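# Take one bottle from the cabinet, stand it on bench

## Task

Remove exactly one bottle from the cabinet and set it upright on the bench, leaving the remaining two bottles inside the cabinet.

## Robot and tools

Robot: two six-joint arms, left_arm and right_arm, each riding its own carriage on one shared floor track. left_rail carries left_arm and is always the carriage on the +y side; right_rail carries right_arm. These names do not match image sides. Each arm has a parallel gripper. left_arm's fingers can fold: only the outer quarter of each pad (near the tips) grips normally; deeper grips may be loose, may suddenly let go, and tips pushed into a surface fold easily, spoiling the next grip. right_arm's fingers are rigid.

Frame: one scene frame fixed to the table. Table top is z = 0, +z up, +x the direction the arms face, +y to their left. The track runs along y at x = 0 (y = 0 is its middle); the table starts at x = 0.17 m. Each arm base sits at x = 0, y = its carriage position_m, z = 0.04 m. Reported gripper positions are in metres, orientations as wxyz quaternions, and may be off by a few centimetres. The gripper's fingers point along its own +z and close along its y; end_effector_position is the point between closed pads, fingertips about 33 mm further out (9 mm when wide open).

execute_actions: "actions" holds one action (or none, which just returns state and all images; this also shows the scene number). An action may contain "rows" (1 to 15 rows, each lasting one 1/30 s step), "steps" (1 to 450, default 15, at least the row count), "until", and rail commands. Each row is 18 numbers, all in [-1, 1], always covering both arms: left_arm's 6 joint values, then its gripper position, force_limit, speed, then the same 9 for right_arm. Joint values are offsets from the Joint targets held when the action begins, not from the previous row, and are scaled: 1.0 = 1.481 rad for shoulder pan and shoulder lift, 2.222 rad for elbow and wrists 1 to 3. Sending 0s keeps or re-commands an arm's targets. Gripper position is absolute: +1 fully open (140 mm), about -0.8 pads touching, -1 close until blocked. force_limit runs from about 14 N per pad at -1 to 58 N at +1; speed from about 30 mm/s at -1 to 250 mm/s at +1; faster closes grip harder. To keep a gripper unchanged, resend its previous three numbers. Joint ranges: elbow -3.142 to 3.142 rad, all others -6.283 to 6.283; asking more than 0.010 rad beyond is refused. After the last row the arm keeps heading to that row's target. "cameras" picks images (names: cam_high, cam_front, cam_side, cam_left_wrist, cam_right_wrist, or ["all"]).

Rails: {"left_rail": {"position_m": ...}} sets an absolute carriage place in metres (left_rail -0.8 to 1.5, right_rail -1.5 to 0.8); speed_m_s 0.01 to 1; acceleration_factor 0.1 to 1; {"stop": true} brakes. Carriages must stay roughly 0.78 m apart. After sending a place, run an action like {"steps": n, "until": {"left_rail": {"position_status": ["!=", "moving"]}}} and let it arrive before reaching for anything. "until" reads only rail fields, using comparisons such as "=", "!=", "<", ">="; {"all": {"status": "ended"}} or {"any": ...} are also allowed.

move: drives all joints together along a planned path. "target" is one 18-number row or a list of up to 15, laid out and scaled as above, every joint offset counted from the current Joint targets (not from the previous target). "speed" is in rad/s for the joint with the longest way, 0.01 to 3.14, default 0.5 (one value or one per target). "blend" in rad rounds corners of a list. "stop_force" (4 to 120 N) ends an arm's path when its wrist sensor feels that much extra push; use it with slow speed for touching down, omit it when moving off a contact. "zero" (default true) re-zeros before the move. "blocking": false returns early; then use wait or stop before anything else. The result adds a move: line (done, off_target, held, fault, moving).

wait: "seconds" 0 to 10, arms hold last commands. stop: brakes a running move. zoom_image: "camera" and "region" [x0, y0, x1, y1] in pixels, at most 504 square, on the newest image. zero_wrist_force: "arm". finished_scene: "scene" number (1 or 2), irreversible; the bottle must stay upright on its own.

Results: Joint positions and velocities per arm as rail (m), then six joints (rad); Joint targets in the same order; joint torques (include arm weight, positive toward larger angle); Wrist force and torque in the hand's own axes. object_status: 0 moving, 1 blocked while opening, 2 blocked while closing (gripping), 3 reached position or pads met. position_measured counts: 3 open, ~139 = 60 mm, 230 pads meet. Rail position_status: moving, done, contact_stop, time_out, stopped, stopped_with_arm, stopped_for_other_arm, stopped_for_other_carriage; position_answer taken or not_taken. "joint command not followed" means the clearance check altered commands.

Avoid: anything falling off the table or onto the track, dropping or releasing a moving bottle, knocking over the other bottles, hitting the cabinet hard, arm-to-arm contact, outside forces near 150 N, contact torque near joint limits (wrists 50.7 N m, elbow 141, shoulders 310), and long stretched holds that overheat motors.

Each tool is called after "Call:" as name(argument=value, ...) on one line, values as JSON.

## Session

Call:
execute_actions(actions=[])

Scene clock: 0.00 s.
left_arm: end_effector_position=(+0.3563, +1.0667, +0.5790) position_measured=3 object_status=3 end_effector_quat_wxyz=(+0.000, +0.000, +1.000, +0.000) | right_arm: end_effector_position=(+0.3563, -1.0447, +0.5790) position_measured=3 object_status=3 end_effector_quat_wxyz=(+0.000, +0.000, +1.000, +0.000)
Joint positions: left_arm=[0.988 -0.28 -2.157 1.821 -1.235 -1.571 -0.281] | right_arm=[-1.123 -0.28 -2.157 1.821 -1.235 -1.571 -0.28]
Joint velocities: within noise
Joint torques (N m): no reading
Wrist force (N): no reading
Wrist torque (N m): no reading
Wrist force, peak (N): no reading
Joint targets: left_arm=[0.988 -0.280 -2.157 1.821 -1.235 -1.571 -0.281] | right_arm=[-1.123 -0.280 -2.157 1.821 -1.235 -1.571 -0.280]
Tool commands: left_gripper/position=+1.0 left_gripper/force_limit=+1.0 left_gripper/speed=+1.0 right_gripper/position=+1.0 right_gripper/force_limit=+1.0 right_gripper/speed=+1.0
left_rail: position_m=0.988 position_status=done
right_rail: position_m=-1.123 position_status=done
camera_calibration:
cam_left_wrist: T_world_to_cam=[[-0.160845, 0.986937, -0.00922935, -0.99687], [0.921928, 0.153576, 0.355616, -0.697097], [0.352388, 0.0486901, -0.934587, 0.537254], [0, 0, 0, 1]] pos_world=[0.29301, 1.06475, 0.740809]
cam_right_wrist: T_world_to_cam=[[0.0733101, 0.993779, 0.0838415, 0.963588], [0.953619, -0.0944604, 0.28581, -0.599075], [0.291951, 0.0590001, -0.954612, 0.696621], [0, 0, 0, 1]] pos_world=[0.297269, -1.05528, 0.755435]

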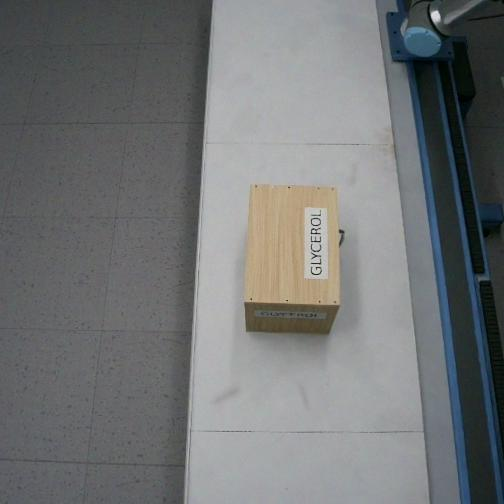

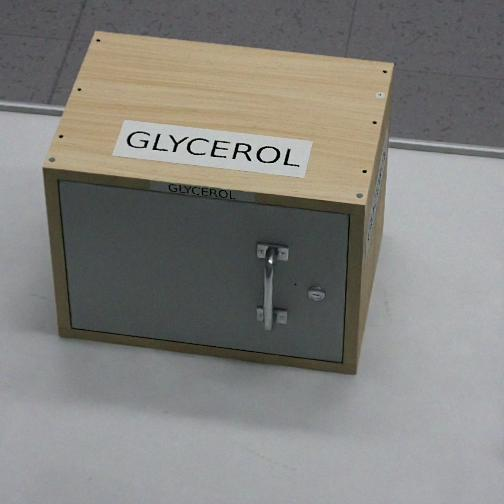

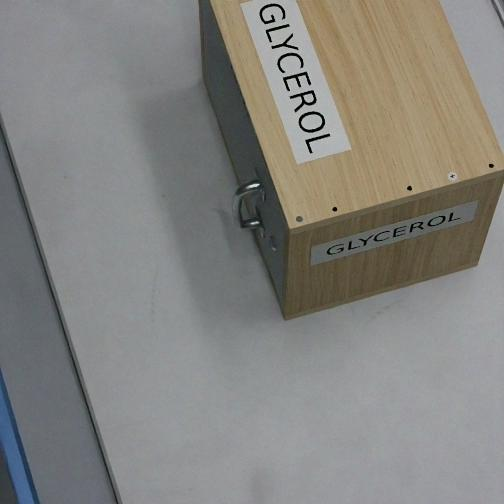

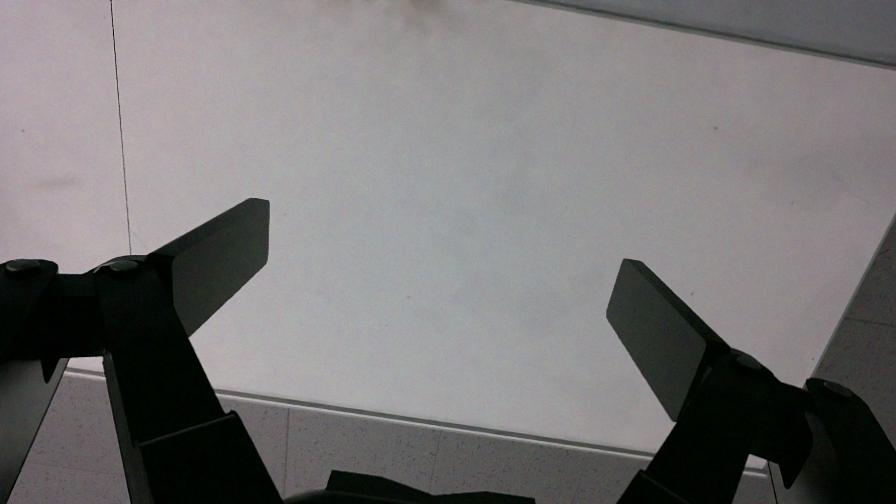

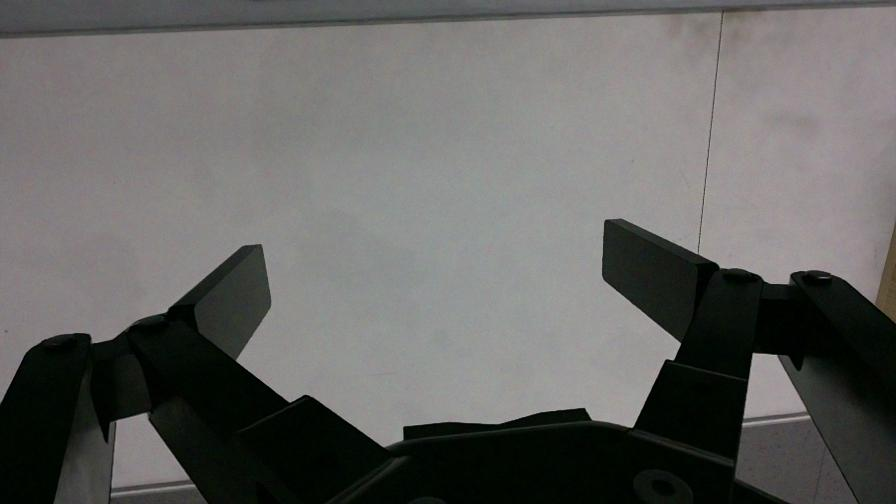

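Call:
execute_actions(actions=[{"left_rail":{"position_m":0.80},"right_rail":{"position_m":-0.5},"steps":150,"until":{"all":{"status":"ended"}}}])

Call:
move(target=[[-0.9987,0.5111,-0.1085,0.4748,0.6089,0.1265,1,1,1,0,0,0,0,0,0,1,1,1],[-1,0.9027,-0.1082,0.2135,0.6089,0.1265,1,1,1,0,0,0,0,0,0,1,1,1]], speed=[0.8,0.6], blend=[0.05,0], cameras=["all"])

Scene clock: 8.83 s.
left_arm: end_effector_position=(+0.3563, +0.8786, +0.5790) position_measured=3 object_status=3 end_effector_quat_wxyz=(+0.000, +0.000, +1.000, +0.000) | right_arm: end_effector_position=(+0.3563, -0.4214, +0.5790) position_measured=3 object_status=3 end_effector_quat_wxyz=(+0.000, +0.000, +1.000, +0.000)
Joint positions: left_arm=[0.8 -0.28 -2.157 1.821 -1.235 -1.571 -0.28] | right_arm=[-0.5 -0.28 -2.157 1.821 -1.235 -1.571 -0.281]
Joint torques (N m): left_arm=[-0.97 0.68 -48.36 -4.77 0.05 0.02] | right_arm=[-1.82 1.14 -49.39 -5.33 -0.38 0.09]
Wrist force (N): left_arm=[-0.2 0.3 0.1] | right_arm=[-0.2 -0.1 0.3]
Wrist torque (N m): left_arm=[0.07 0.04 0.00] | right_arm=[-0.03 0.04 0.00]
Wrist force, peak (N): left_arm=[0.2 2.4 -0.2] | right_arm=[-0.2 -2.3 0.1]
Joint targets: left_arm=[0.800 -0.280 -2.157 1.821 -1.235 -1.571 -0.281] | right_arm=[-0.500 -0.280 -2.157 1.821 -1.235 -1.571 -0.280]
Tool commands: left_gripper/position=+1.0 left_gripper/force_limit=+1.0 left_gripper/speed=+1.0 right_gripper/position=+1.0 right_gripper/force_limit=+1.0 right_gripper/speed=+1.0
left_rail: position_m=0.800 position_status=done
right_rail: position_m=-0.500 position_status=done

Scene clock: 12.33 s.
left_arm: end_effector_position=(+0.3535, -0.0408, +0.1547) position_measured=3 object_status=3 end_effector_quat_wxyz=(-0.010, +0.707, +0.009, +0.707) | right_arm: end_effector_position=(+0.3563, -0.4214, +0.5790) position_measured=3 object_status=3 end_effector_quat_wxyz=(+0.000, +0.000, +1.000, +0.000)
Joint positions: left_arm=[0.8 -1.762 -0.82 1.581 -0.76 -0.218 0.001] | right_arm=[-0.5 -0.28 -2.157 1.821 -1.235 -1.571 -0.281]
Joint torques (N m): left_arm=[-14.04 -75.69 -39.09 -2.66 2.45 3.04] | right_arm=[-0.24 3.07 -48.68 -5.03 0.04 0]
Wrist force (N): left_arm=[1.8 0.1 2.3] | right_arm=[-0.3 0.0 -0.2]
Wrist torque (N m): left_arm=[0.00 0.10 0.30] | right_arm=[0.00 0.05 0.00]
Wrist force, peak (N): left_arm=[4.5 0.2 0.3] | right_arm=[-0.5 0.0 0.7]
Joint targets: left_arm=[0.800 -1.762 -0.820 1.580 -0.761 -0.218 0.001] | right_arm=[-0.500 -0.280 -2.157 1.821 -1.235 -1.571 -0.280]
left_rail: position_m=0.800 position_status=done
right_rail: position_m=-0.500 position_status=done
move: done
camera_calibration:
cam_left_wrist: T_world_to_cam=[[0.0356039, -0.98647, 0.160029, -0.0843163], [-0.351257, -0.162266, -0.922111, 0.261337], [0.935602, -0.0233806, -0.352282, -0.103576], [0, 0, 0, 1]] pos_world=[0.191704, -0.0431911, 0.217986]
cam_right_wrist: T_world_to_cam=[[0.0733101, 0.993779, 0.0838415, 0.344166], [0.953619, -0.0944604, 0.28581, -0.540197], [0.291951, 0.0590001, -0.954612, 0.659846], [0, 0, 0, 1]] pos_world=[0.297269, -0.431983, 0.755435]

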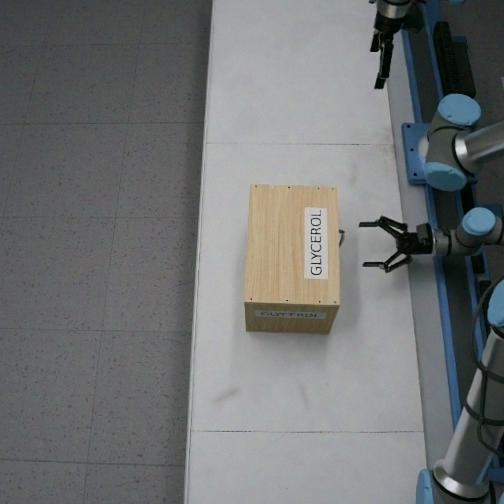

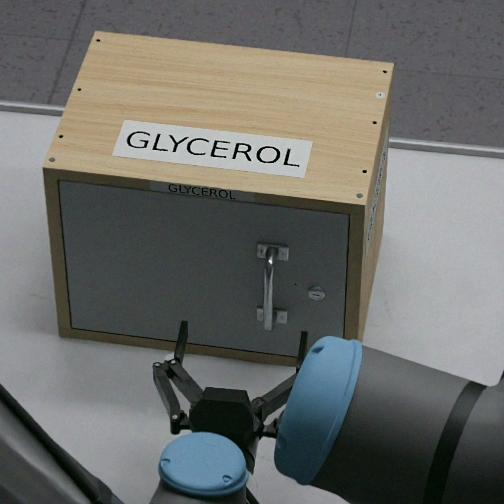

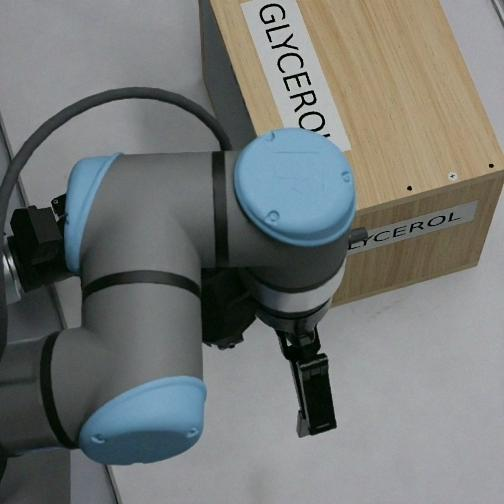

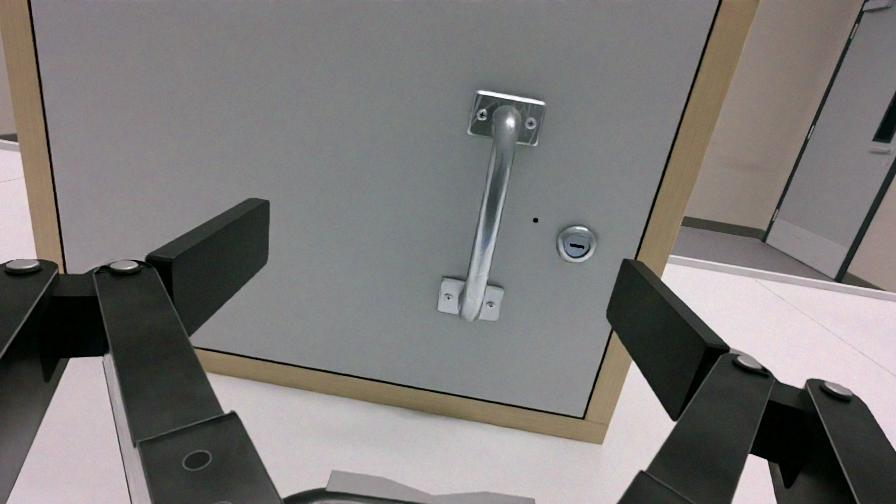

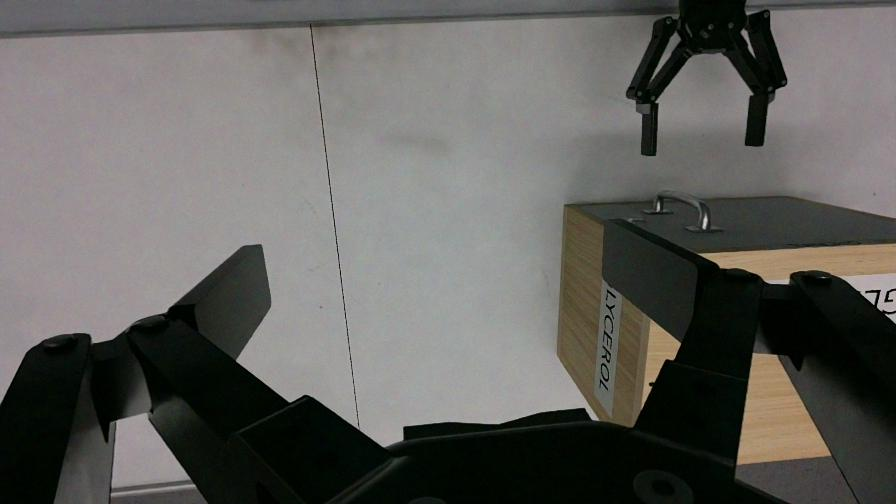

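Call:
execute_actions(actions=[{"left_rail":{"position_m":1.05,"speed_m_s":0.3},"steps":150,"until":{"all":{"status":"ended"}}}])

Call:
move(target=[0.0351,0.2631,-0.3489,0.1737,0.0543,0,1,1,1,0,0,0,0,0,0,1,1,1], speed=0.4, stop_force=25, cameras=["cam_left_wrist"])

Scene clock: 36.83 s.
left_arm: end_effector_position=(+0.3535, +0.2091, +0.1545) position_measured=3 object_status=3 end_effector_quat_wxyz=(-0.010, +0.707, +0.009, +0.707) | right_arm: end_effector_position=(+0.3563, -0.4214, +0.5790) position_measured=3 object_status=3 end_effector_quat_wxyz=(+0.000, +0.000, +1.000, +0.000)
Joint positions: left_arm=[1.05 -1.762 -0.82 1.581 -0.761 -0.218 0.001] | right_arm=[-0.5 -0.28 -2.157 1.821 -1.235 -1.571 -0.281]
Joint torques (N m): left_arm=[2.01 -89.68 -26.61 2.24 -0.27 2.88] | right_arm=[-0.35 0.4 -50.32 -5.2 -0.11 0.22]
Wrist force (N): left_arm=[1.8 0.2 2.1] | right_arm=[-0.6 -0.5 -0.2]
Wrist torque (N m): left_arm=[0.03 0.09 0.31] | right_arm=[-0.11 0.14 0.00]
Wrist force, peak (N): left_arm=[1.9 2.6 2.0] | right_arm=[-0.6 -0.5 -0.2]
Joint targets: left_arm=[1.050 -1.762 -0.820 1.580 -0.761 -0.218 0.001] | right_arm=[-0.500 -0.280 -2.157 1.821 -1.235 -1.571 -0.280]
Tool commands: left_gripper/position=+1.0 left_gripper/force_limit=+1.0 left_gripper/speed=+1.0 right_gripper/position=+1.0 right_gripper/force_limit=+1.0 right_gripper/speed=+1.0
left_rail: position_m=1.050 speed_m_s=0.30 position_status=done
right_rail: position_m=-0.500 position_status=done

Scene clock: 39.80 s.
left_arm: end_effector_position=(+0.3619, -0.0665, +0.1467) position_measured=3 object_status=3 end_effector_quat_wxyz=(+0.014, +0.707, -0.015, +0.707) | right_arm: end_effector_position=(+0.3563, -0.4214, +0.5790) position_measured=3 object_status=3 end_effector_quat_wxyz=(+0.000, +0.000, +1.000, +0.000)
Joint positions: left_arm=[1.05 -1.71 -0.43 0.805 -0.375 -0.097 0.001] | right_arm=[-0.5 -0.28 -2.157 1.821 -1.235 -1.571 -0.281]
Joint torques (N m): left_arm=[15.51 -103.07 -53.9 2.55 2.69 2.56] | right_arm=[-0.5 0.84 -50.12 -5.39 0.17 0.12]
Wrist force (N): left_arm=[2.3 0.6 2.2] | right_arm=[-0.3 0.2 0.1]
Wrist torque (N m): left_arm=[0.00 0.00 0.20] | right_arm=[0.04 0.07 0.00]
Wrist force, peak (N): left_arm=[2.4 2.0 2.7] | right_arm=[-0.5 -0.5 -0.4]
Joint targets: left_arm=[1.050 -1.710 -0.430 0.805 -0.375 -0.097 0.001] | right_arm=[-0.500 -0.280 -2.157 1.821 -1.235 -1.571 -0.280]
left_rail: position_m=1.050 speed_m_s=0.30 position_status=done
right_rail: position_m=-0.500 position_status=done
move: done
camera_calibration:
cam_left_wrist: T_world_to_cam=[[-0.0320971, -0.986656, 0.159624, -0.0841348], [-0.361505, -0.137433, -0.922185, 0.258113], [0.931817, -0.0873043, -0.35227, -0.117731], [0, 0, 0, 1]] pos_world=[0.200312, -0.0578173, 0.209985]
Images, in order (width x height): cam_left_wrist 896x504.

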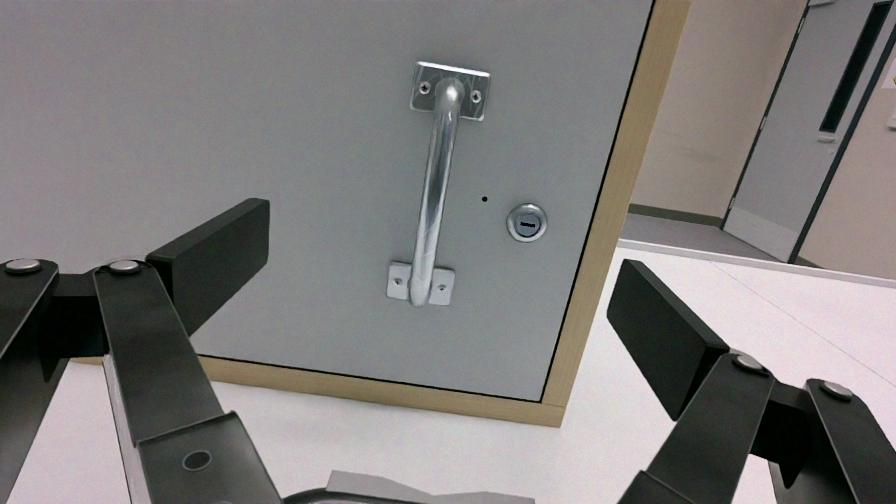

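Call:
move(target=[0.0309,0.0062,-0.0083,0.0041,0.0206,0,1,1,1,0,0,0,0,0,0,1,1,1], speed=0.05, stop_force=15)

Call:
execute_actions(actions=[{"rows":[[0,0,0,0,0,0,-1,-0.5,-1,0,0,0,0,0,0,1,1,1]],"steps":180}], cameras=["cam_left_wrist","cam_front"])

Scene clock: 54.93 s.
left_arm: end_effector_position=(+0.4119, -0.0686, +0.1465) position_measured=3 object_status=3 end_effector_quat_wxyz=(+0.014, +0.707, -0.015, +0.707) | right_arm: end_effector_position=(+0.3563, -0.4214, +0.5790) position_measured=3 object_status=3 end_effector_quat_wxyz=(+0.000, +0.000, +1.000, +0.000)
Joint positions: left_arm=[1.05 -1.664 -0.421 0.787 -0.366 -0.051 0.001] | right_arm=[-0.5 -0.28 -2.157 1.821 -1.235 -1.571 -0.281]
Joint torques (N m): left_arm=[16.77 -103.91 -52.66 2.61 2.87 2.69] | right_arm=[-0.39 -0.08 -49.42 -5.26 -0.13 0.4]
Wrist force (N): left_arm=[2.5 0.5 2.3] | right_arm=[-0.4 -0.2 0.1]
Wrist torque (N m): left_arm=[0.01 0.00 0.19] | right_arm=[-0.05 0.08 0.00]
Wrist force, peak (N): left_arm=[2.7 1.0 3.2] | right_arm=[-0.8 -0.5 0.2]
Joint targets: left_arm=[1.050 -1.664 -0.421 0.787 -0.366 -0.051 0.001] | right_arm=[-0.500 -0.280 -2.157 1.821 -1.235 -1.571 -0.280]
left_rail: position_m=1.050 speed_m_s=0.30 position_status=done
right_rail: position_m=-0.500 position_status=done
move: done

Scene clock: 61.13 s.
left_arm: end_effector_position=(+0.4119, -0.0686, +0.1465) position_measured=213 object_status=2 end_effector_quat_wxyz=(+0.014, +0.707, -0.015, +0.707) | right_arm: end_effector_position=(+0.3563, -0.4214, +0.5790) position_measured=3 object_status=3 end_effector_quat_wxyz=(+0.000, +0.000, +1.000, +0.000)
Joint positions: left_arm=[1.05 -1.664 -0.421 0.787 -0.366 -0.051 0.001] | right_arm=[-0.5 -0.28 -2.157 1.821 -1.235 -1.571 -0.281]
Joint torques (N m): left_arm=[-19.66 -108.79 -54.16 -3.44 2.41 2.4] | right_arm=[-1.78 -1.46 -49.57 -5.13 0.05 0.04]
Wrist force (N): left_arm=[3.4 -9.5 3.2] | right_arm=[-0.4 -0.3 -0.1]
Wrist torque (N m): left_arm=[0.04 -0.01 0.20] | right_arm=[-0.07 0.08 0.00]
Wrist force, peak (N): left_arm=[3.2 -11.3 5.5] | right_arm=[-0.8 -0.1 -0.1]
Joint targets: left_arm=[1.050 -1.664 -0.421 0.787 -0.366 -0.051 0.001] | right_arm=[-0.500 -0.280 -2.157 1.821 -1.235 -1.571 -0.280]
left_rail: position_m=1.050 speed_m_s=0.30 position_status=done
right_rail: position_m=-0.500 position_status=done
camera_calibration:
cam_left_wrist: T_world_to_cam=[[-0.0321571, -0.986634, 0.15975, -0.0845808], [-0.361553, -0.137526, -0.922153, 0.275715], [0.931797, -0.0874119, -0.352298, -0.16457], [0, 0, 0, 1]] pos_world=[0.250312, -0.0599178, 0.209785]
Images, in order (width x height): cam_front 504x504, cam_left_wrist 896x504.

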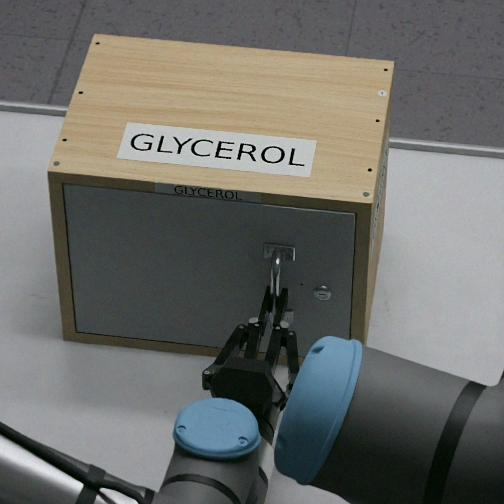

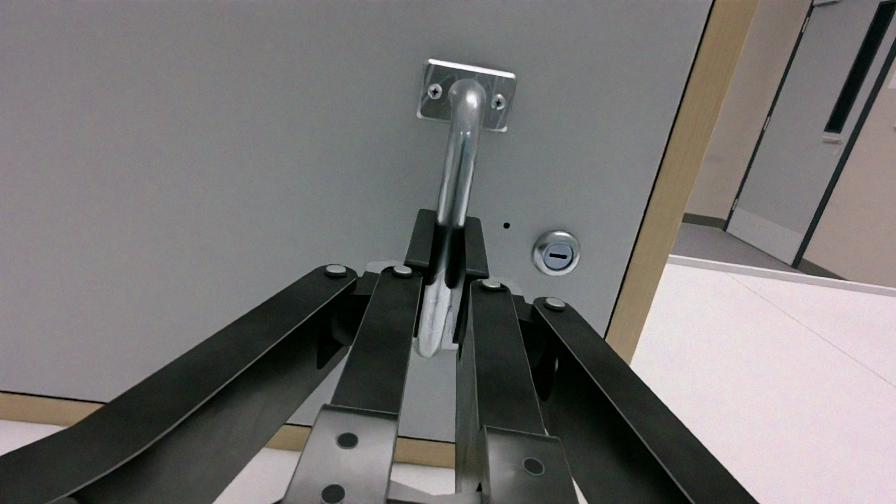

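Call:
move(target=[[-0.0080,-0.0271,0.0366,-0.0185,0.0151,0,-1,-0.5,-1,0,0,0,0,0,0,1,1,1],[-0.0366,-0.1168,0.1590,-0.0811,0.0746,0,-1,-0.5,-1,0,0,0,0,0,0,1,1,1]], speed=0.08, blend=[0.02,0], stop_force=60, cameras=["cam_left_wrist","cam_front"])

Scene clock: 88.17 s.
left_arm: end_effector_position=(+0.3549, -0.0490, +0.1466) position_measured=213 object_status=2 end_effector_quat_wxyz=(+0.092, +0.701, -0.093, +0.701) | right_arm: end_effector_position=(+0.3563, -0.4214, +0.5790) position_measured=3 object_status=3 end_effector_quat_wxyz=(+0.000, +0.000, +1.000, +0.000)
Joint positions: left_arm=[1.05 -1.718 -0.594 1.14 -0.546 0.114 0.001] | right_arm=[-0.5 -0.28 -2.157 1.821 -1.235 -1.571 -0.281]
Joint torques (N m): left_arm=[-11.67 -123.4 -31.38 -3.2 0.13 2.18] | right_arm=[0.87 -0.93 -49.62 -5.25 -0.11 0.48]
Wrist force (N): left_arm=[-7.5 7.7 4.3] | right_arm=[0.0 0.0 0.1]
Wrist torque (N m): left_arm=[-0.10 -0.20 0.23] | right_arm=[0.00 0.00 0.00]
Wrist force, peak (N): left_arm=[-10.1 8.7 3.8] | right_arm=[-0.5 -0.7 -0.4]
Joint targets: left_arm=[1.050 -1.718 -0.594 1.140 -0.546 0.114 0.001] | right_arm=[-0.500 -0.280 -2.157 1.821 -1.235 -1.571 -0.280]
left_rail: position_m=1.050 speed_m_s=0.30 position_status=done
right_rail: position_m=-0.500 position_status=done
move: done
camera_calibration:
cam_left_wrist: T_world_to_cam=[[-0.246632, -0.955867, 0.159657, 0.0105482], [-0.382906, -0.0552261, -0.922135, 0.269497], [0.890256, -0.288562, -0.352387, -0.10484], [0, 0, 0, 1]] pos_world=[0.199128, -0.0052869, 0.209885]
Images, in order (width x height): cam_front 504x504, cam_left_wrist 896x504.

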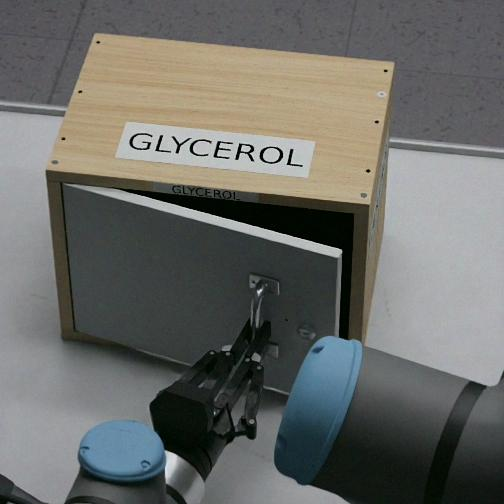

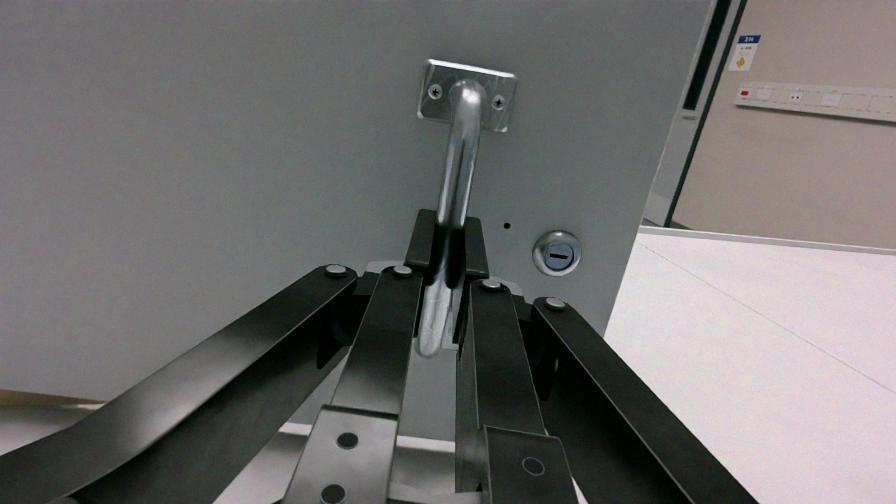

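Call:
move(target=[[-0.0336,-0.1136,0.1541,-0.0784,0.0954,0,-1,-0.5,-1,0,0,0,0,0,0,1,1,1],[-0.0502,-0.2114,0.2863,-0.1454,0.2022,0,-1,-0.5,-1,0,0,0,0,0,0,1,1,1],[-0.0384,-0.2949,0.3986,-0.2021,0.3279,0,-1,-0.5,-1,0,0,0,0,0,0,1,1,1],[0.0195,-0.3592,0.4845,-0.2450,0.4843,0,-1,-0.5,-1,0,0,0,0,0,0,1,1,1],[0.1606,-0.3957,0.5330,-0.2693,0.7118,0,-1,-0.5,-1,0,0,0,0,0,0,1,1,1]], speed=0.22, blend=[0.03,0.03,0.03,0.03,0], stop_force=45, cameras=["all"])

Scene clock: 102.27 s.
left_arm: end_effector_position=(+0.2041, +0.2575, +0.1468) position_measured=213 object_status=2 end_effector_quat_wxyz=(+0.508, +0.491, -0.509, +0.491) | right_arm: end_effector_position=(+0.3563, -0.4214, +0.5790) position_measured=3 object_status=3 end_effector_quat_wxyz=(+0.000, +0.000, +1.000, +0.000)
Joint positions: left_arm=[1.05 -1.48 -1.18 2.324 -1.144 1.696 0.001] | right_arm=[-0.5 -0.28 -2.157 1.821 -1.235 -1.571 -0.281]
Joint torques (N m): left_arm=[8.48 -75.48 -20.54 -11.65 5.49 1.96] | right_arm=[0.1 -2.62 -49.98 -4.89 -0.15 0.5]
Wrist force (N): left_arm=[-16.7 -7.9 5.4] | right_arm=[0.1 0.0 -0.3]
Wrist torque (N m): left_arm=[0.09 -0.43 0.36] | right_arm=[0.00 -0.03 0.00]
Wrist force, peak (N): left_arm=[-22.7 2.1 3.9] | right_arm=[-0.3 -0.9 -0.3]
Joint targets: left_arm=[1.050 -1.480 -1.180 2.324 -1.144 1.696 0.001] | right_arm=[-0.500 -0.280 -2.157 1.821 -1.235 -1.571 -0.280]
left_rail: position_m=1.050 speed_m_s=0.30 position_status=done
right_rail: position_m=-0.500 position_status=done
move: done
camera_calibration:
cam_left_wrist: T_world_to_cam=[[-0.986751, 0.0250337, 0.1603, 0.164603], [-0.140609, 0.360986, -0.92191, 0.0722148], [-0.0809449, -0.932235, -0.352683, 0.482011], [0, 0, 0, 1]] pos_world=[0.211593, 0.419159, 0.210187]
cam_right_wrist: T_world_to_cam=[[0.0733101, 0.993779, 0.0838415, 0.344166], [0.953619, -0.0944604, 0.28581, -0.540197], [0.291951, 0.0590001, -0.954612, 0.659846], [0, 0, 0, 1]] pos_world=[0.297269, -0.431983, 0.755435]

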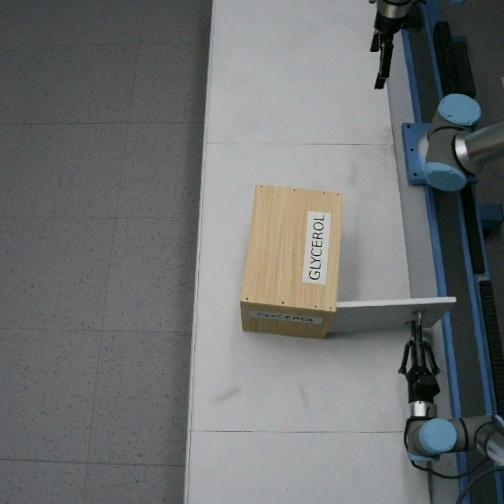

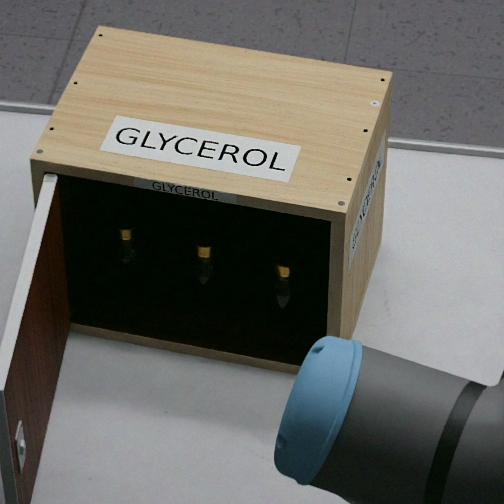

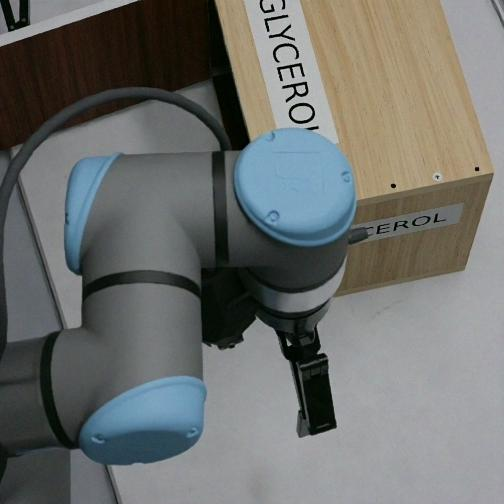

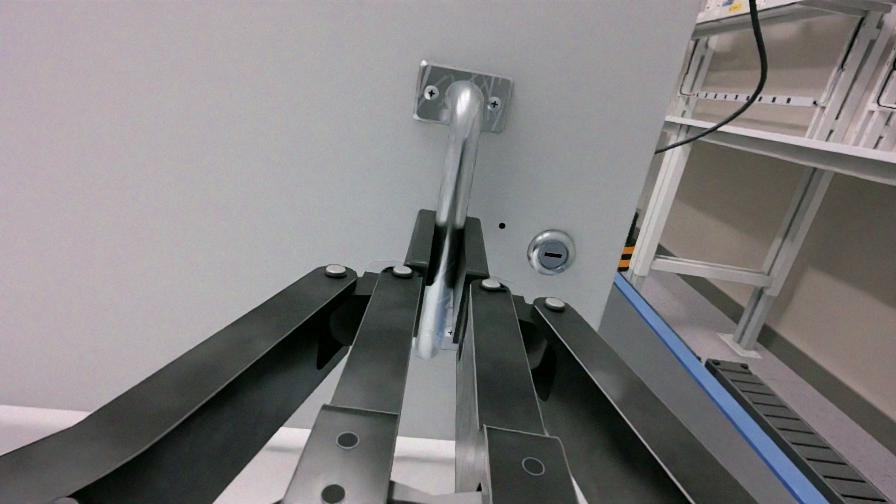

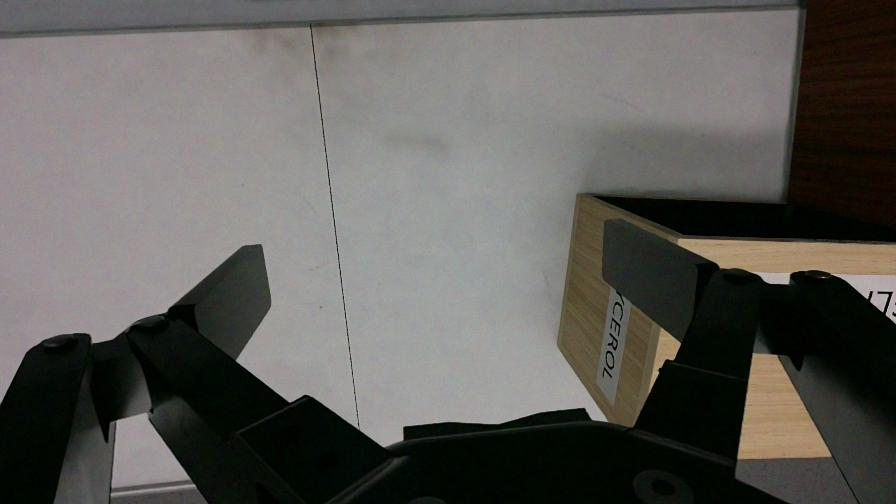

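Call:
move(target=[0,0,0,0,0,0,-1,-0.5,-1,-0.2937,0.2896,-0.86,-0.3934,0.4483,0.063,1,1,1], speed=0.8)

Call:
move(target=[[0,0,0,0,0,0,-1,-0.5,-1,-0.2937,0.2896,-0.86,-0.3934,0.4483,0.063,1,1,1],[0,0,0,0,0,0,-1,-0.5,-1,-0.3044,-0.0916,-1.0,0.0104,0.4406,0.063,1,1,1]], speed=[0.8,0.5], cameras=["all"])

Scene clock: 109.73 s.
left_arm: end_effector_position=(+0.2041, +0.2575, +0.1468) position_measured=213 object_status=2 end_effector_quat_wxyz=(+0.508, +0.491, -0.509, +0.491) | right_arm: end_effector_position=(+0.1590, -0.0287, +1.5957) position_measured=3 object_status=3 end_effector_quat_wxyz=(+0.814, -0.328, +0.448, -0.171)
Joint positions: left_arm=[1.05 -1.48 -1.18 2.324 -1.144 1.696 0.001] | right_arm=[-0.5 -0.716 -1.728 -0.09 -2.109 -0.575 -0.141]
Joint torques (N m): left_arm=[7.44 -75.05 -20.51 -11.33 5.54 1.83] | right_arm=[-19.59 39.56 0.37 -1.53 -0.01 3.35]
Wrist force (N): left_arm=[-16.8 -8.2 5.1] | right_arm=[1.1 3.0 -2.7]
Wrist torque (N m): left_arm=[0.04 -0.35 0.37] | right_arm=[0.25 -0.69 -0.66]
Wrist force, peak (N): left_arm=[-17.1 -8.0 5.3] | right_arm=[-1.0 5.7 -3.6]
Joint targets: left_arm=[1.050 -1.480 -1.180 2.324 -1.144 1.696 0.001] | right_arm=[-0.500 -0.716 -1.728 -0.090 -2.109 -0.575 -0.141]
left_rail: position_m=1.050 speed_m_s=0.30 position_status=done
right_rail: position_m=-0.500 position_status=done
move: done

Scene clock: 115.10 s.
left_arm: end_effector_position=(+0.2041, +0.2575, +0.1468) position_measured=213 object_status=2 end_effector_quat_wxyz=(+0.508, +0.491, -0.509, +0.491) | right_arm: end_effector_position=(+0.3151, +0.0023, +0.1936) position_measured=3 object_status=3 end_effector_quat_wxyz=(-0.007, +0.710, -0.007, +0.704)
Joint positions: left_arm=[1.05 -1.48 -1.18 2.324 -1.144 1.696 0.001] | right_arm=[-0.5 -1.166 -1.863 -2.312 -2.086 0.404 -0.001]
Joint torques (N m): left_arm=[6.26 -73.03 -21.26 -11.09 5.68 1.5] | right_arm=[-20.41 40.91 9.16 1.41 -2.21 3.36]
Wrist force (N): left_arm=[-16.3 -8.4 5.2] | right_arm=[-1.7 -0.5 0.2]
Wrist torque (N m): left_arm=[0.01 -0.42 0.37] | right_arm=[-0.41 0.10 -0.10]
Wrist force, peak (N): left_arm=[-17.2 -8.2 5.3] | right_arm=[-5.0 3.0 1.4]
Joint targets: left_arm=[1.050 -1.480 -1.180 2.324 -1.144 1.696 0.001] | right_arm=[-0.500 -1.166 -1.863 -2.312 -2.086 0.404 -0.001]
left_rail: position_m=1.050 speed_m_s=0.30 position_status=done
right_rail: position_m=-0.500 position_status=done
move: done
camera_calibration:
cam_left_wrist: T_world_to_cam=[[-0.986751, 0.0250337, 0.1603, 0.164603], [-0.140609, 0.360986, -0.92191, 0.0722148], [-0.0809449, -0.932235, -0.352683, 0.482011], [0, 0, 0, 1]] pos_world=[0.211593, 0.419159, 0.210187]
cam_right_wrist: T_world_to_cam=[[-0.0845751, -0.992176, -0.091835, 0.0467266], [-0.293883, 0.112904, -0.94915, 0.280931], [0.952092, -0.0532856, -0.301133, -0.0552955], [0, 0, 0, 1]] pos_world=[0.139159, 0.0116964, 0.254285]

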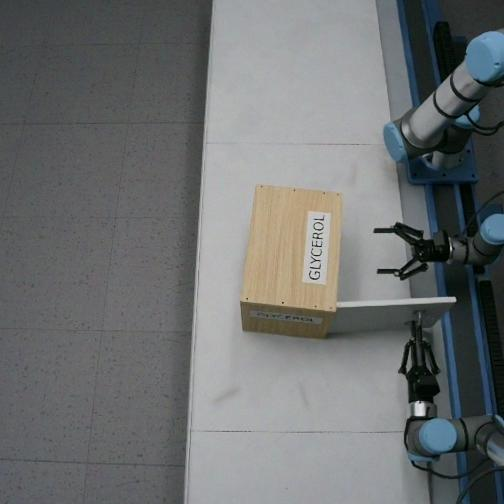

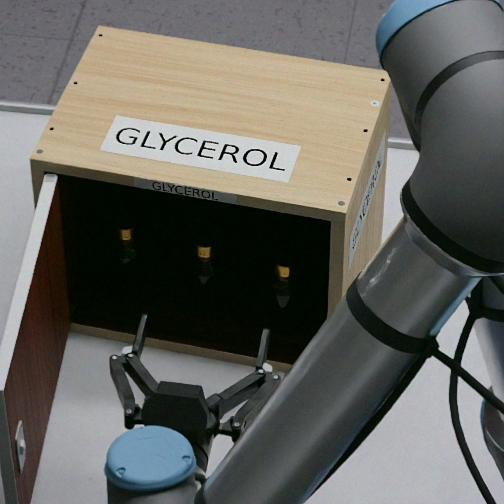

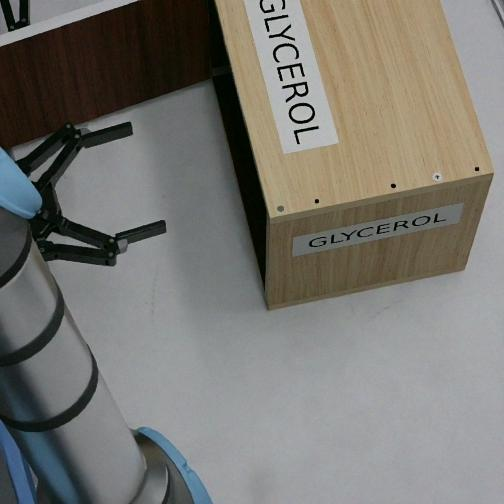

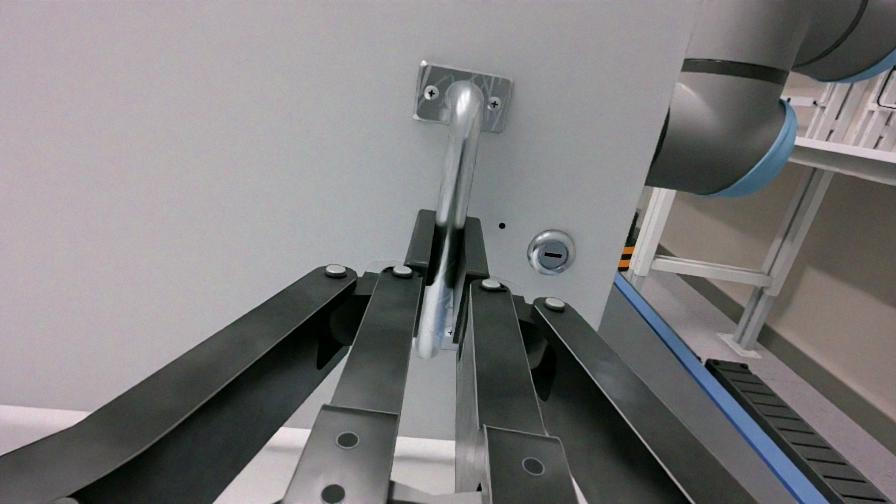

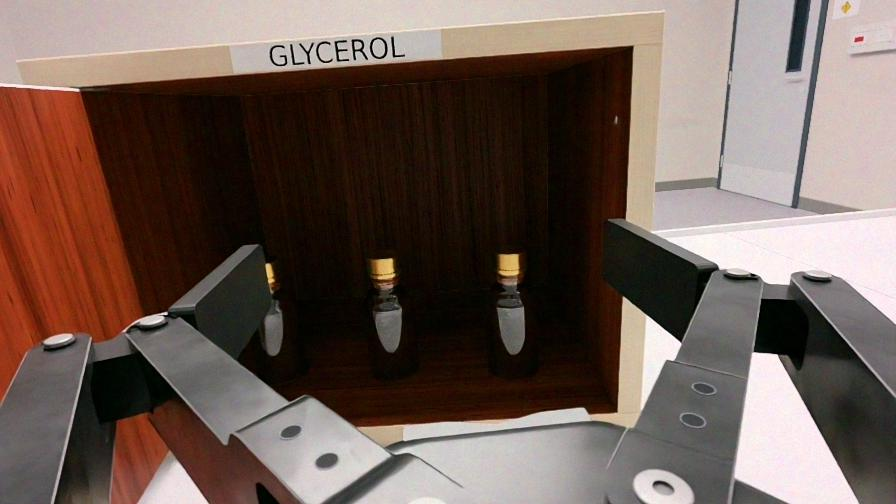

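Call:
execute_actions(actions=[{"right_rail":{"position_m":-0.513,"speed_m_s":0.1},"steps":60,"until":{"right_rail":{"position_status":["!=","moving"]}}}])

Call:
move(target=[0,0,0,0,0,0,-1,-0.5,-1,-0.1646,-0.0944,-0.0042,0.4970,0.0096,-0.4197,0.1,0,0], speed=0.4, cameras=["cam_right_wrist","cam_high"])

Scene clock: 126.03 s.
left_arm: end_effector_position=(+0.2041, +0.2575, +0.1468) position_measured=213 object_status=2 end_effector_quat_wxyz=(+0.508, +0.491, -0.509, +0.491) | right_arm: end_effector_position=(+0.3151, -0.0107, +0.1935) position_measured=3 object_status=3 end_effector_quat_wxyz=(-0.007, +0.710, -0.007, +0.704) end_effector_velocity=(+0.000, +0.000, +0.000) end_effector_angular_velocity=(-0.001, +0.000, +0.000)
Joint positions: left_arm=[1.05 -1.48 -1.18 2.324 -1.144 1.696 0.001] | right_arm=[-0.513 -1.166 -1.864 -2.312 -2.086 0.404 -0.001]
Joint velocities: left_arm=[within noise] | right_arm=[-0.001 0 0 0.001 -0.001 0 0]
Joint torques (N m): left_arm=[5.09 -73.22 -21.09 -11.1 5.51 1.38] | right_arm=[-15.67 50.39 19.87 -0.25 -0.67 3.52]
Wrist force (N): left_arm=[-16.7 -8.2 5.5] | right_arm=[-2.1 -0.2 -0.3]
Wrist torque (N m): left_arm=[0.03 -0.39 0.36] | right_arm=[-0.34 0.19 -0.09]
Wrist force, peak (N): left_arm=[-17.1 -8.0 5.2] | right_arm=[-1.8 -2.6 -0.1]
Joint targets: left_arm=[1.050 -1.480 -1.180 2.324 -1.144 1.696 0.001] | right_arm=[-0.513 -1.166 -1.863 -2.312 -2.086 0.404 -0.001]
Tool commands: left_gripper/position=-1.0 left_gripper/force_limit=-0.5 left_gripper/speed=-1.0 right_gripper/position=+1.0 right_gripper/force_limit=+1.0 right_gripper/speed=+1.0
left_rail: position_m=1.050 speed_m_s=0.30 position_status=done
right_rail: position_m=-0.513 speed_m_s=0.10 position_status=done

Scene clock: 129.37 s.
left_arm: end_effector_position=(+0.2041, +0.2575, +0.1468) position_measured=213 object_status=2 end_effector_quat_wxyz=(+0.508, +0.491, -0.509, +0.491) | right_arm: end_effector_position=(+0.3992, +0.0516, +0.0643) position_measured=117 object_status=3 end_effector_quat_wxyz=(+0.025, +0.818, -0.036, +0.573)
Joint positions: left_arm=[1.05 -1.48 -1.18 2.324 -1.144 1.696 0.001] | right_arm=[-0.513 -1.41 -2.003 -2.321 -0.982 0.426 -0.933]
Joint torques (N m): left_arm=[6.46 -72.29 -20.85 -10.75 5.61 1.32] | right_arm=[-18.09 52.74 7.57 6.12 -0.32 -3.73]
Wrist force (N): left_arm=[-16.1 -8.2 5.3] | right_arm=[-1.5 -0.2 0.0]
Wrist torque (N m): left_arm=[0.06 -0.44 0.37] | right_arm=[-0.24 0.11 0.17]
Wrist force, peak (N): left_arm=[-17.1 -8.3 5.3] | right_arm=[-2.2 -0.5 0.0]
Joint targets: left_arm=[1.050 -1.480 -1.180 2.324 -1.144 1.696 0.001] | right_arm=[-0.513 -1.410 -2.003 -2.321 -0.982 0.426 -0.933]
left_rail: position_m=1.050 speed_m_s=0.30 position_status=done
right_rail: position_m=-0.513 speed_m_s=0.10 position_status=done
move: done
camera_calibration:
cam_right_wrist: T_world_to_cam=[[-0.190746, -0.980829, -0.039877, 0.129389], [-0.584239, 0.146076, -0.798328, 0.281836], [0.788848, -0.12898, -0.600902, -0.0833526], [0, 0, 0, 1]] pos_world=[0.255093, 0.0749885, 0.180071]
Images, in order (width x height): cam_high 504x504, cam_right_wrist 896x504.

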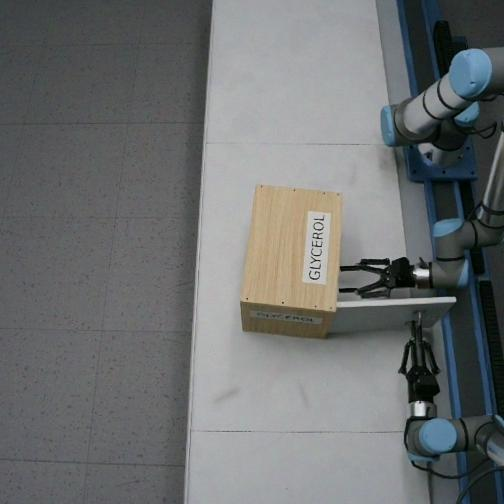

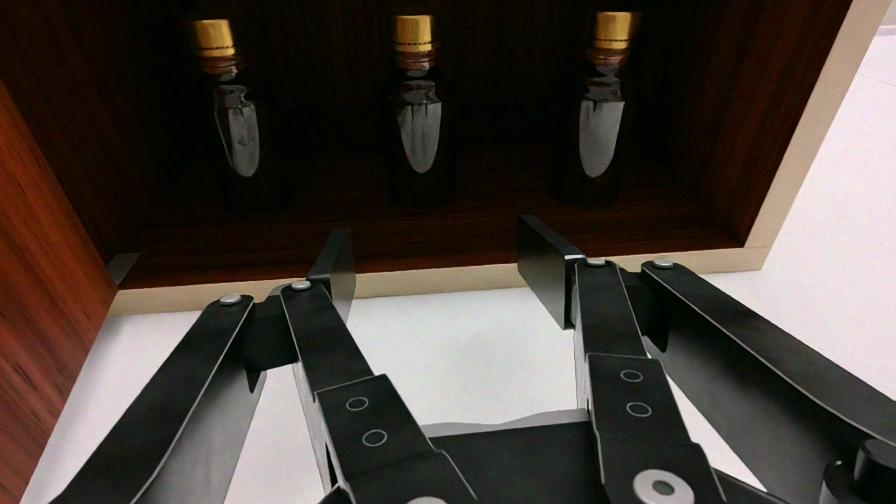

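Call:
execute_actions(actions=[{"right_rail":{"position_m":-0.515,"speed_m_s":0.1},"steps":60,"until":{"right_rail":{"position_status":["!=","moving"]}}}])

Call:
move(target=[[0,0,0,0,0,0,-1,-0.5,-1,-0.0458,-0.0172,-0.0045,0.0771,-0.0154,-0.0665,0.1,0,0],[0,0,0,0,0,0,-1,-0.5,-1,-0.0920,-0.0423,-0.0055,0.1667,-0.0268,-0.1439,0.1,0,0],[0,0,0,0,0,0,-1,-0.5,-1,-0.1150,-0.0584,-0.0035,0.2154,-0.03,-0.1866,0.1,0,0]], speed=0.12, blend=[0.02,0.02,0], stop_force=10, cameras=["cam_right_wrist","cam_high"])

Scene clock: 138.60 s.
left_arm: end_effector_position=(+0.2041, +0.2575, +0.1468) position_measured=213 object_status=2 end_effector_quat_wxyz=(+0.508, +0.491, -0.509, +0.491) | right_arm: end_effector_position=(+0.3992, +0.0496, +0.0642) position_measured=117 object_status=3 end_effector_quat_wxyz=(+0.025, +0.818, -0.036, +0.573)
Joint positions: left_arm=[1.05 -1.48 -1.18 2.324 -1.144 1.696 0.001] | right_arm=[-0.515 -1.41 -2.003 -2.321 -0.982 0.426 -0.933]
Joint torques (N m): left_arm=[7.43 -74.12 -21.4 -10.68 5.1 1.21] | right_arm=[-16.5 56.49 14.69 5.1 -0.83 -3.74]
Wrist force (N): left_arm=[-16.5 -8.3 5.3] | right_arm=[-1.4 -0.3 -0.2]
Wrist torque (N m): left_arm=[0.03 -0.38 0.37] | right_arm=[-0.27 0.07 0.18]
Wrist force, peak (N): left_arm=[-17.0 -8.0 5.5] | right_arm=[-1.6 -1.4 -0.2]
Joint targets: left_arm=[1.050 -1.480 -1.180 2.324 -1.144 1.696 0.001] | right_arm=[-0.515 -1.410 -2.003 -2.321 -0.982 0.426 -0.933]
Tool commands: left_gripper/position=-1.0 left_gripper/force_limit=-0.5 left_gripper/speed=-1.0 right_gripper/position=+0.1 right_gripper/force_limit=+0.0 right_gripper/speed=+0.0
left_rail: position_m=1.050 speed_m_s=0.30 position_status=done
right_rail: position_m=-0.515 speed_m_s=0.10 position_status=done

Scene clock: 143.47 s.
left_arm: end_effector_position=(+0.2041, +0.2575, +0.1468) position_measured=213 object_status=2 end_effector_quat_wxyz=(+0.508, +0.491, -0.509, +0.491) | right_arm: end_effector_position=(+0.4985, +0.0417, +0.0636) position_measured=117 object_status=3 end_effector_quat_wxyz=(+0.025, +0.819, -0.036, +0.572)
Joint positions: left_arm=[1.05 -1.48 -1.18 2.324 -1.144 1.696 0.001] | right_arm=[-0.515 -1.581 -2.09 -2.329 -0.503 0.359 -1.348]
Joint torques (N m): left_arm=[7.99 -73.93 -21.46 -9.81 5.03 1.16] | right_arm=[-18.53 55.54 30.57 7.07 -4.87 -3.96]
Wrist force (N): left_arm=[-16.1 -8.2 5.1] | right_arm=[-1.8 -0.7 -0.3]
Wrist torque (N m): left_arm=[0.05 -0.44 0.37] | right_arm=[-0.37 0.18 0.19]
Wrist force, peak (N): left_arm=[-17.2 -7.9 5.6] | right_arm=[-2.0 -0.8 -0.4]
Joint targets: left_arm=[1.050 -1.480 -1.180 2.324 -1.144 1.696 0.001] | right_arm=[-0.515 -1.581 -2.090 -2.329 -0.503 0.359 -1.348]
left_rail: position_m=1.050 speed_m_s=0.30 position_status=done
right_rail: position_m=-0.515 speed_m_s=0.10 position_status=done
move: done
camera_calibration:
cam_right_wrist: T_world_to_cam=[[-0.19049, -0.980887, -0.0396835, 0.138423], [-0.585462, 0.14596, -0.797452, 0.341392], [0.788002, -0.128674, -0.602076, -0.162882], [0, 0, 0, 1]] pos_world=[0.354592, 0.0649889, 0.179669]
Images, in order (width x height): cam_high 504x504, cam_right_wrist 896x504.

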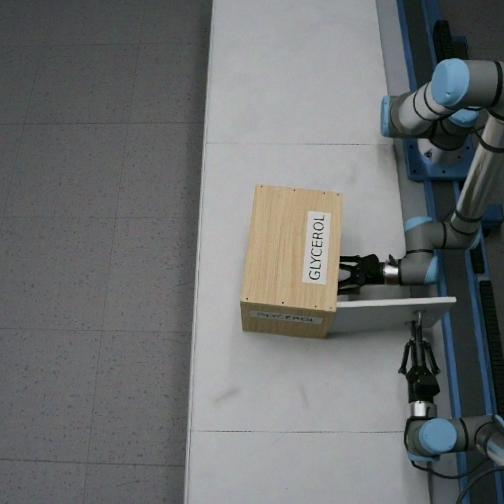

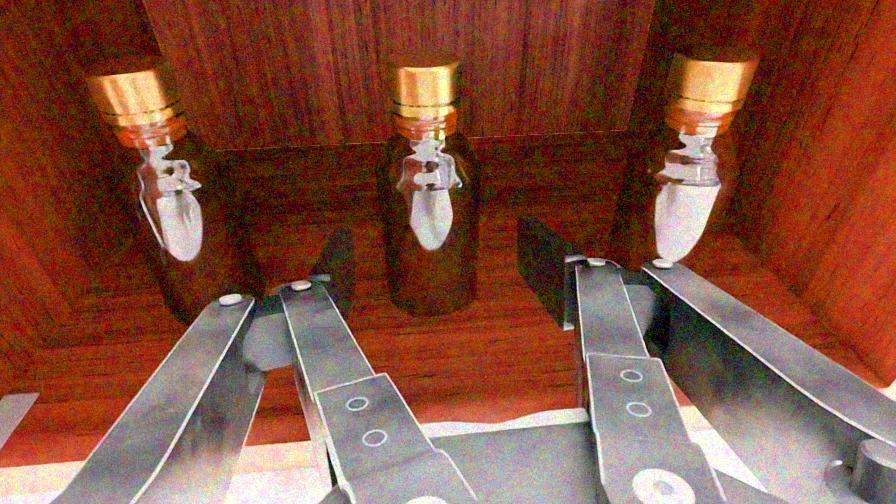

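Call:
move(target=[[0,0,0,0,0,0,-1,-0.5,-1,-0.0230,-0.0161,0.0022,0.0487,-0.0032,-0.0428,0.1,0,0],[0,0,0,0,0,0,-1,-0.5,-1,-0.0400,-0.0296,0.0061,0.0848,-0.0035,-0.0758,0.1,0,0]], speed=0.1, blend=[0.02,0], stop_force=8, cameras=["cam_right_wrist"])

Scene clock: 150.73 s.
left_arm: end_effector_position=(+0.2041, +0.2575, +0.1468) position_measured=213 object_status=2 end_effector_quat_wxyz=(+0.508, +0.491, -0.509, +0.491) | right_arm: end_effector_position=(+0.5334, +0.0388, +0.0638) position_measured=117 object_status=3 end_effector_quat_wxyz=(+0.025, +0.819, -0.036, +0.572)
Joint positions: left_arm=[1.05 -1.48 -1.18 2.324 -1.144 1.696 0.001] | right_arm=[-0.515 -1.64 -2.134 -2.315 -0.315 0.351 -1.516]
Joint torques (N m): left_arm=[7.29 -72.33 -21.68 -9.52 4.79 1.05] | right_arm=[-20.26 58.31 30.18 7.47 -5.59 -3.85]
Wrist force (N): left_arm=[-16.5 -8.2 5.1] | right_arm=[-1.5 -0.8 -0.2]
Wrist torque (N m): left_arm=[0.05 -0.37 0.37] | right_arm=[-0.38 0.10 0.18]
Wrist force, peak (N): left_arm=[-17.1 -8.4 5.4] | right_arm=[-2.1 -0.8 -0.4]
Joint targets: left_arm=[1.050 -1.480 -1.180 2.324 -1.144 1.696 0.001] | right_arm=[-0.515 -1.640 -2.134 -2.315 -0.315 0.351 -1.516]
left_rail: position_m=1.050 speed_m_s=0.30 position_status=done
right_rail: position_m=-0.515 speed_m_s=0.10 position_status=done
move: done
camera_calibration:
cam_right_wrist: T_world_to_cam=[[-0.190749, -0.980829, -0.0398767, 0.142366], [-0.585386, 0.146266, -0.797452, 0.362358], [0.787996, -0.12877, -0.602063, -0.19063], [0, 0, 0, 1]] pos_world=[0.389491, 0.0620888, 0.179869]
Images, in order (width x height): cam_right_wrist 896x504.

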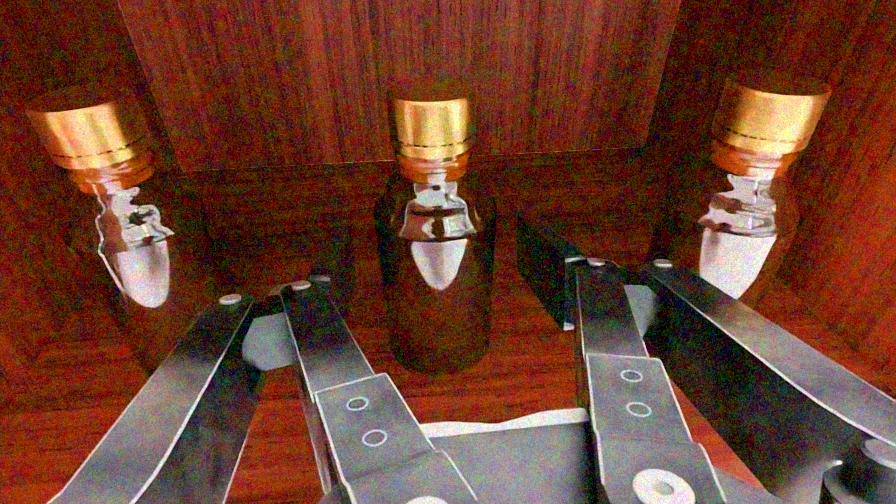

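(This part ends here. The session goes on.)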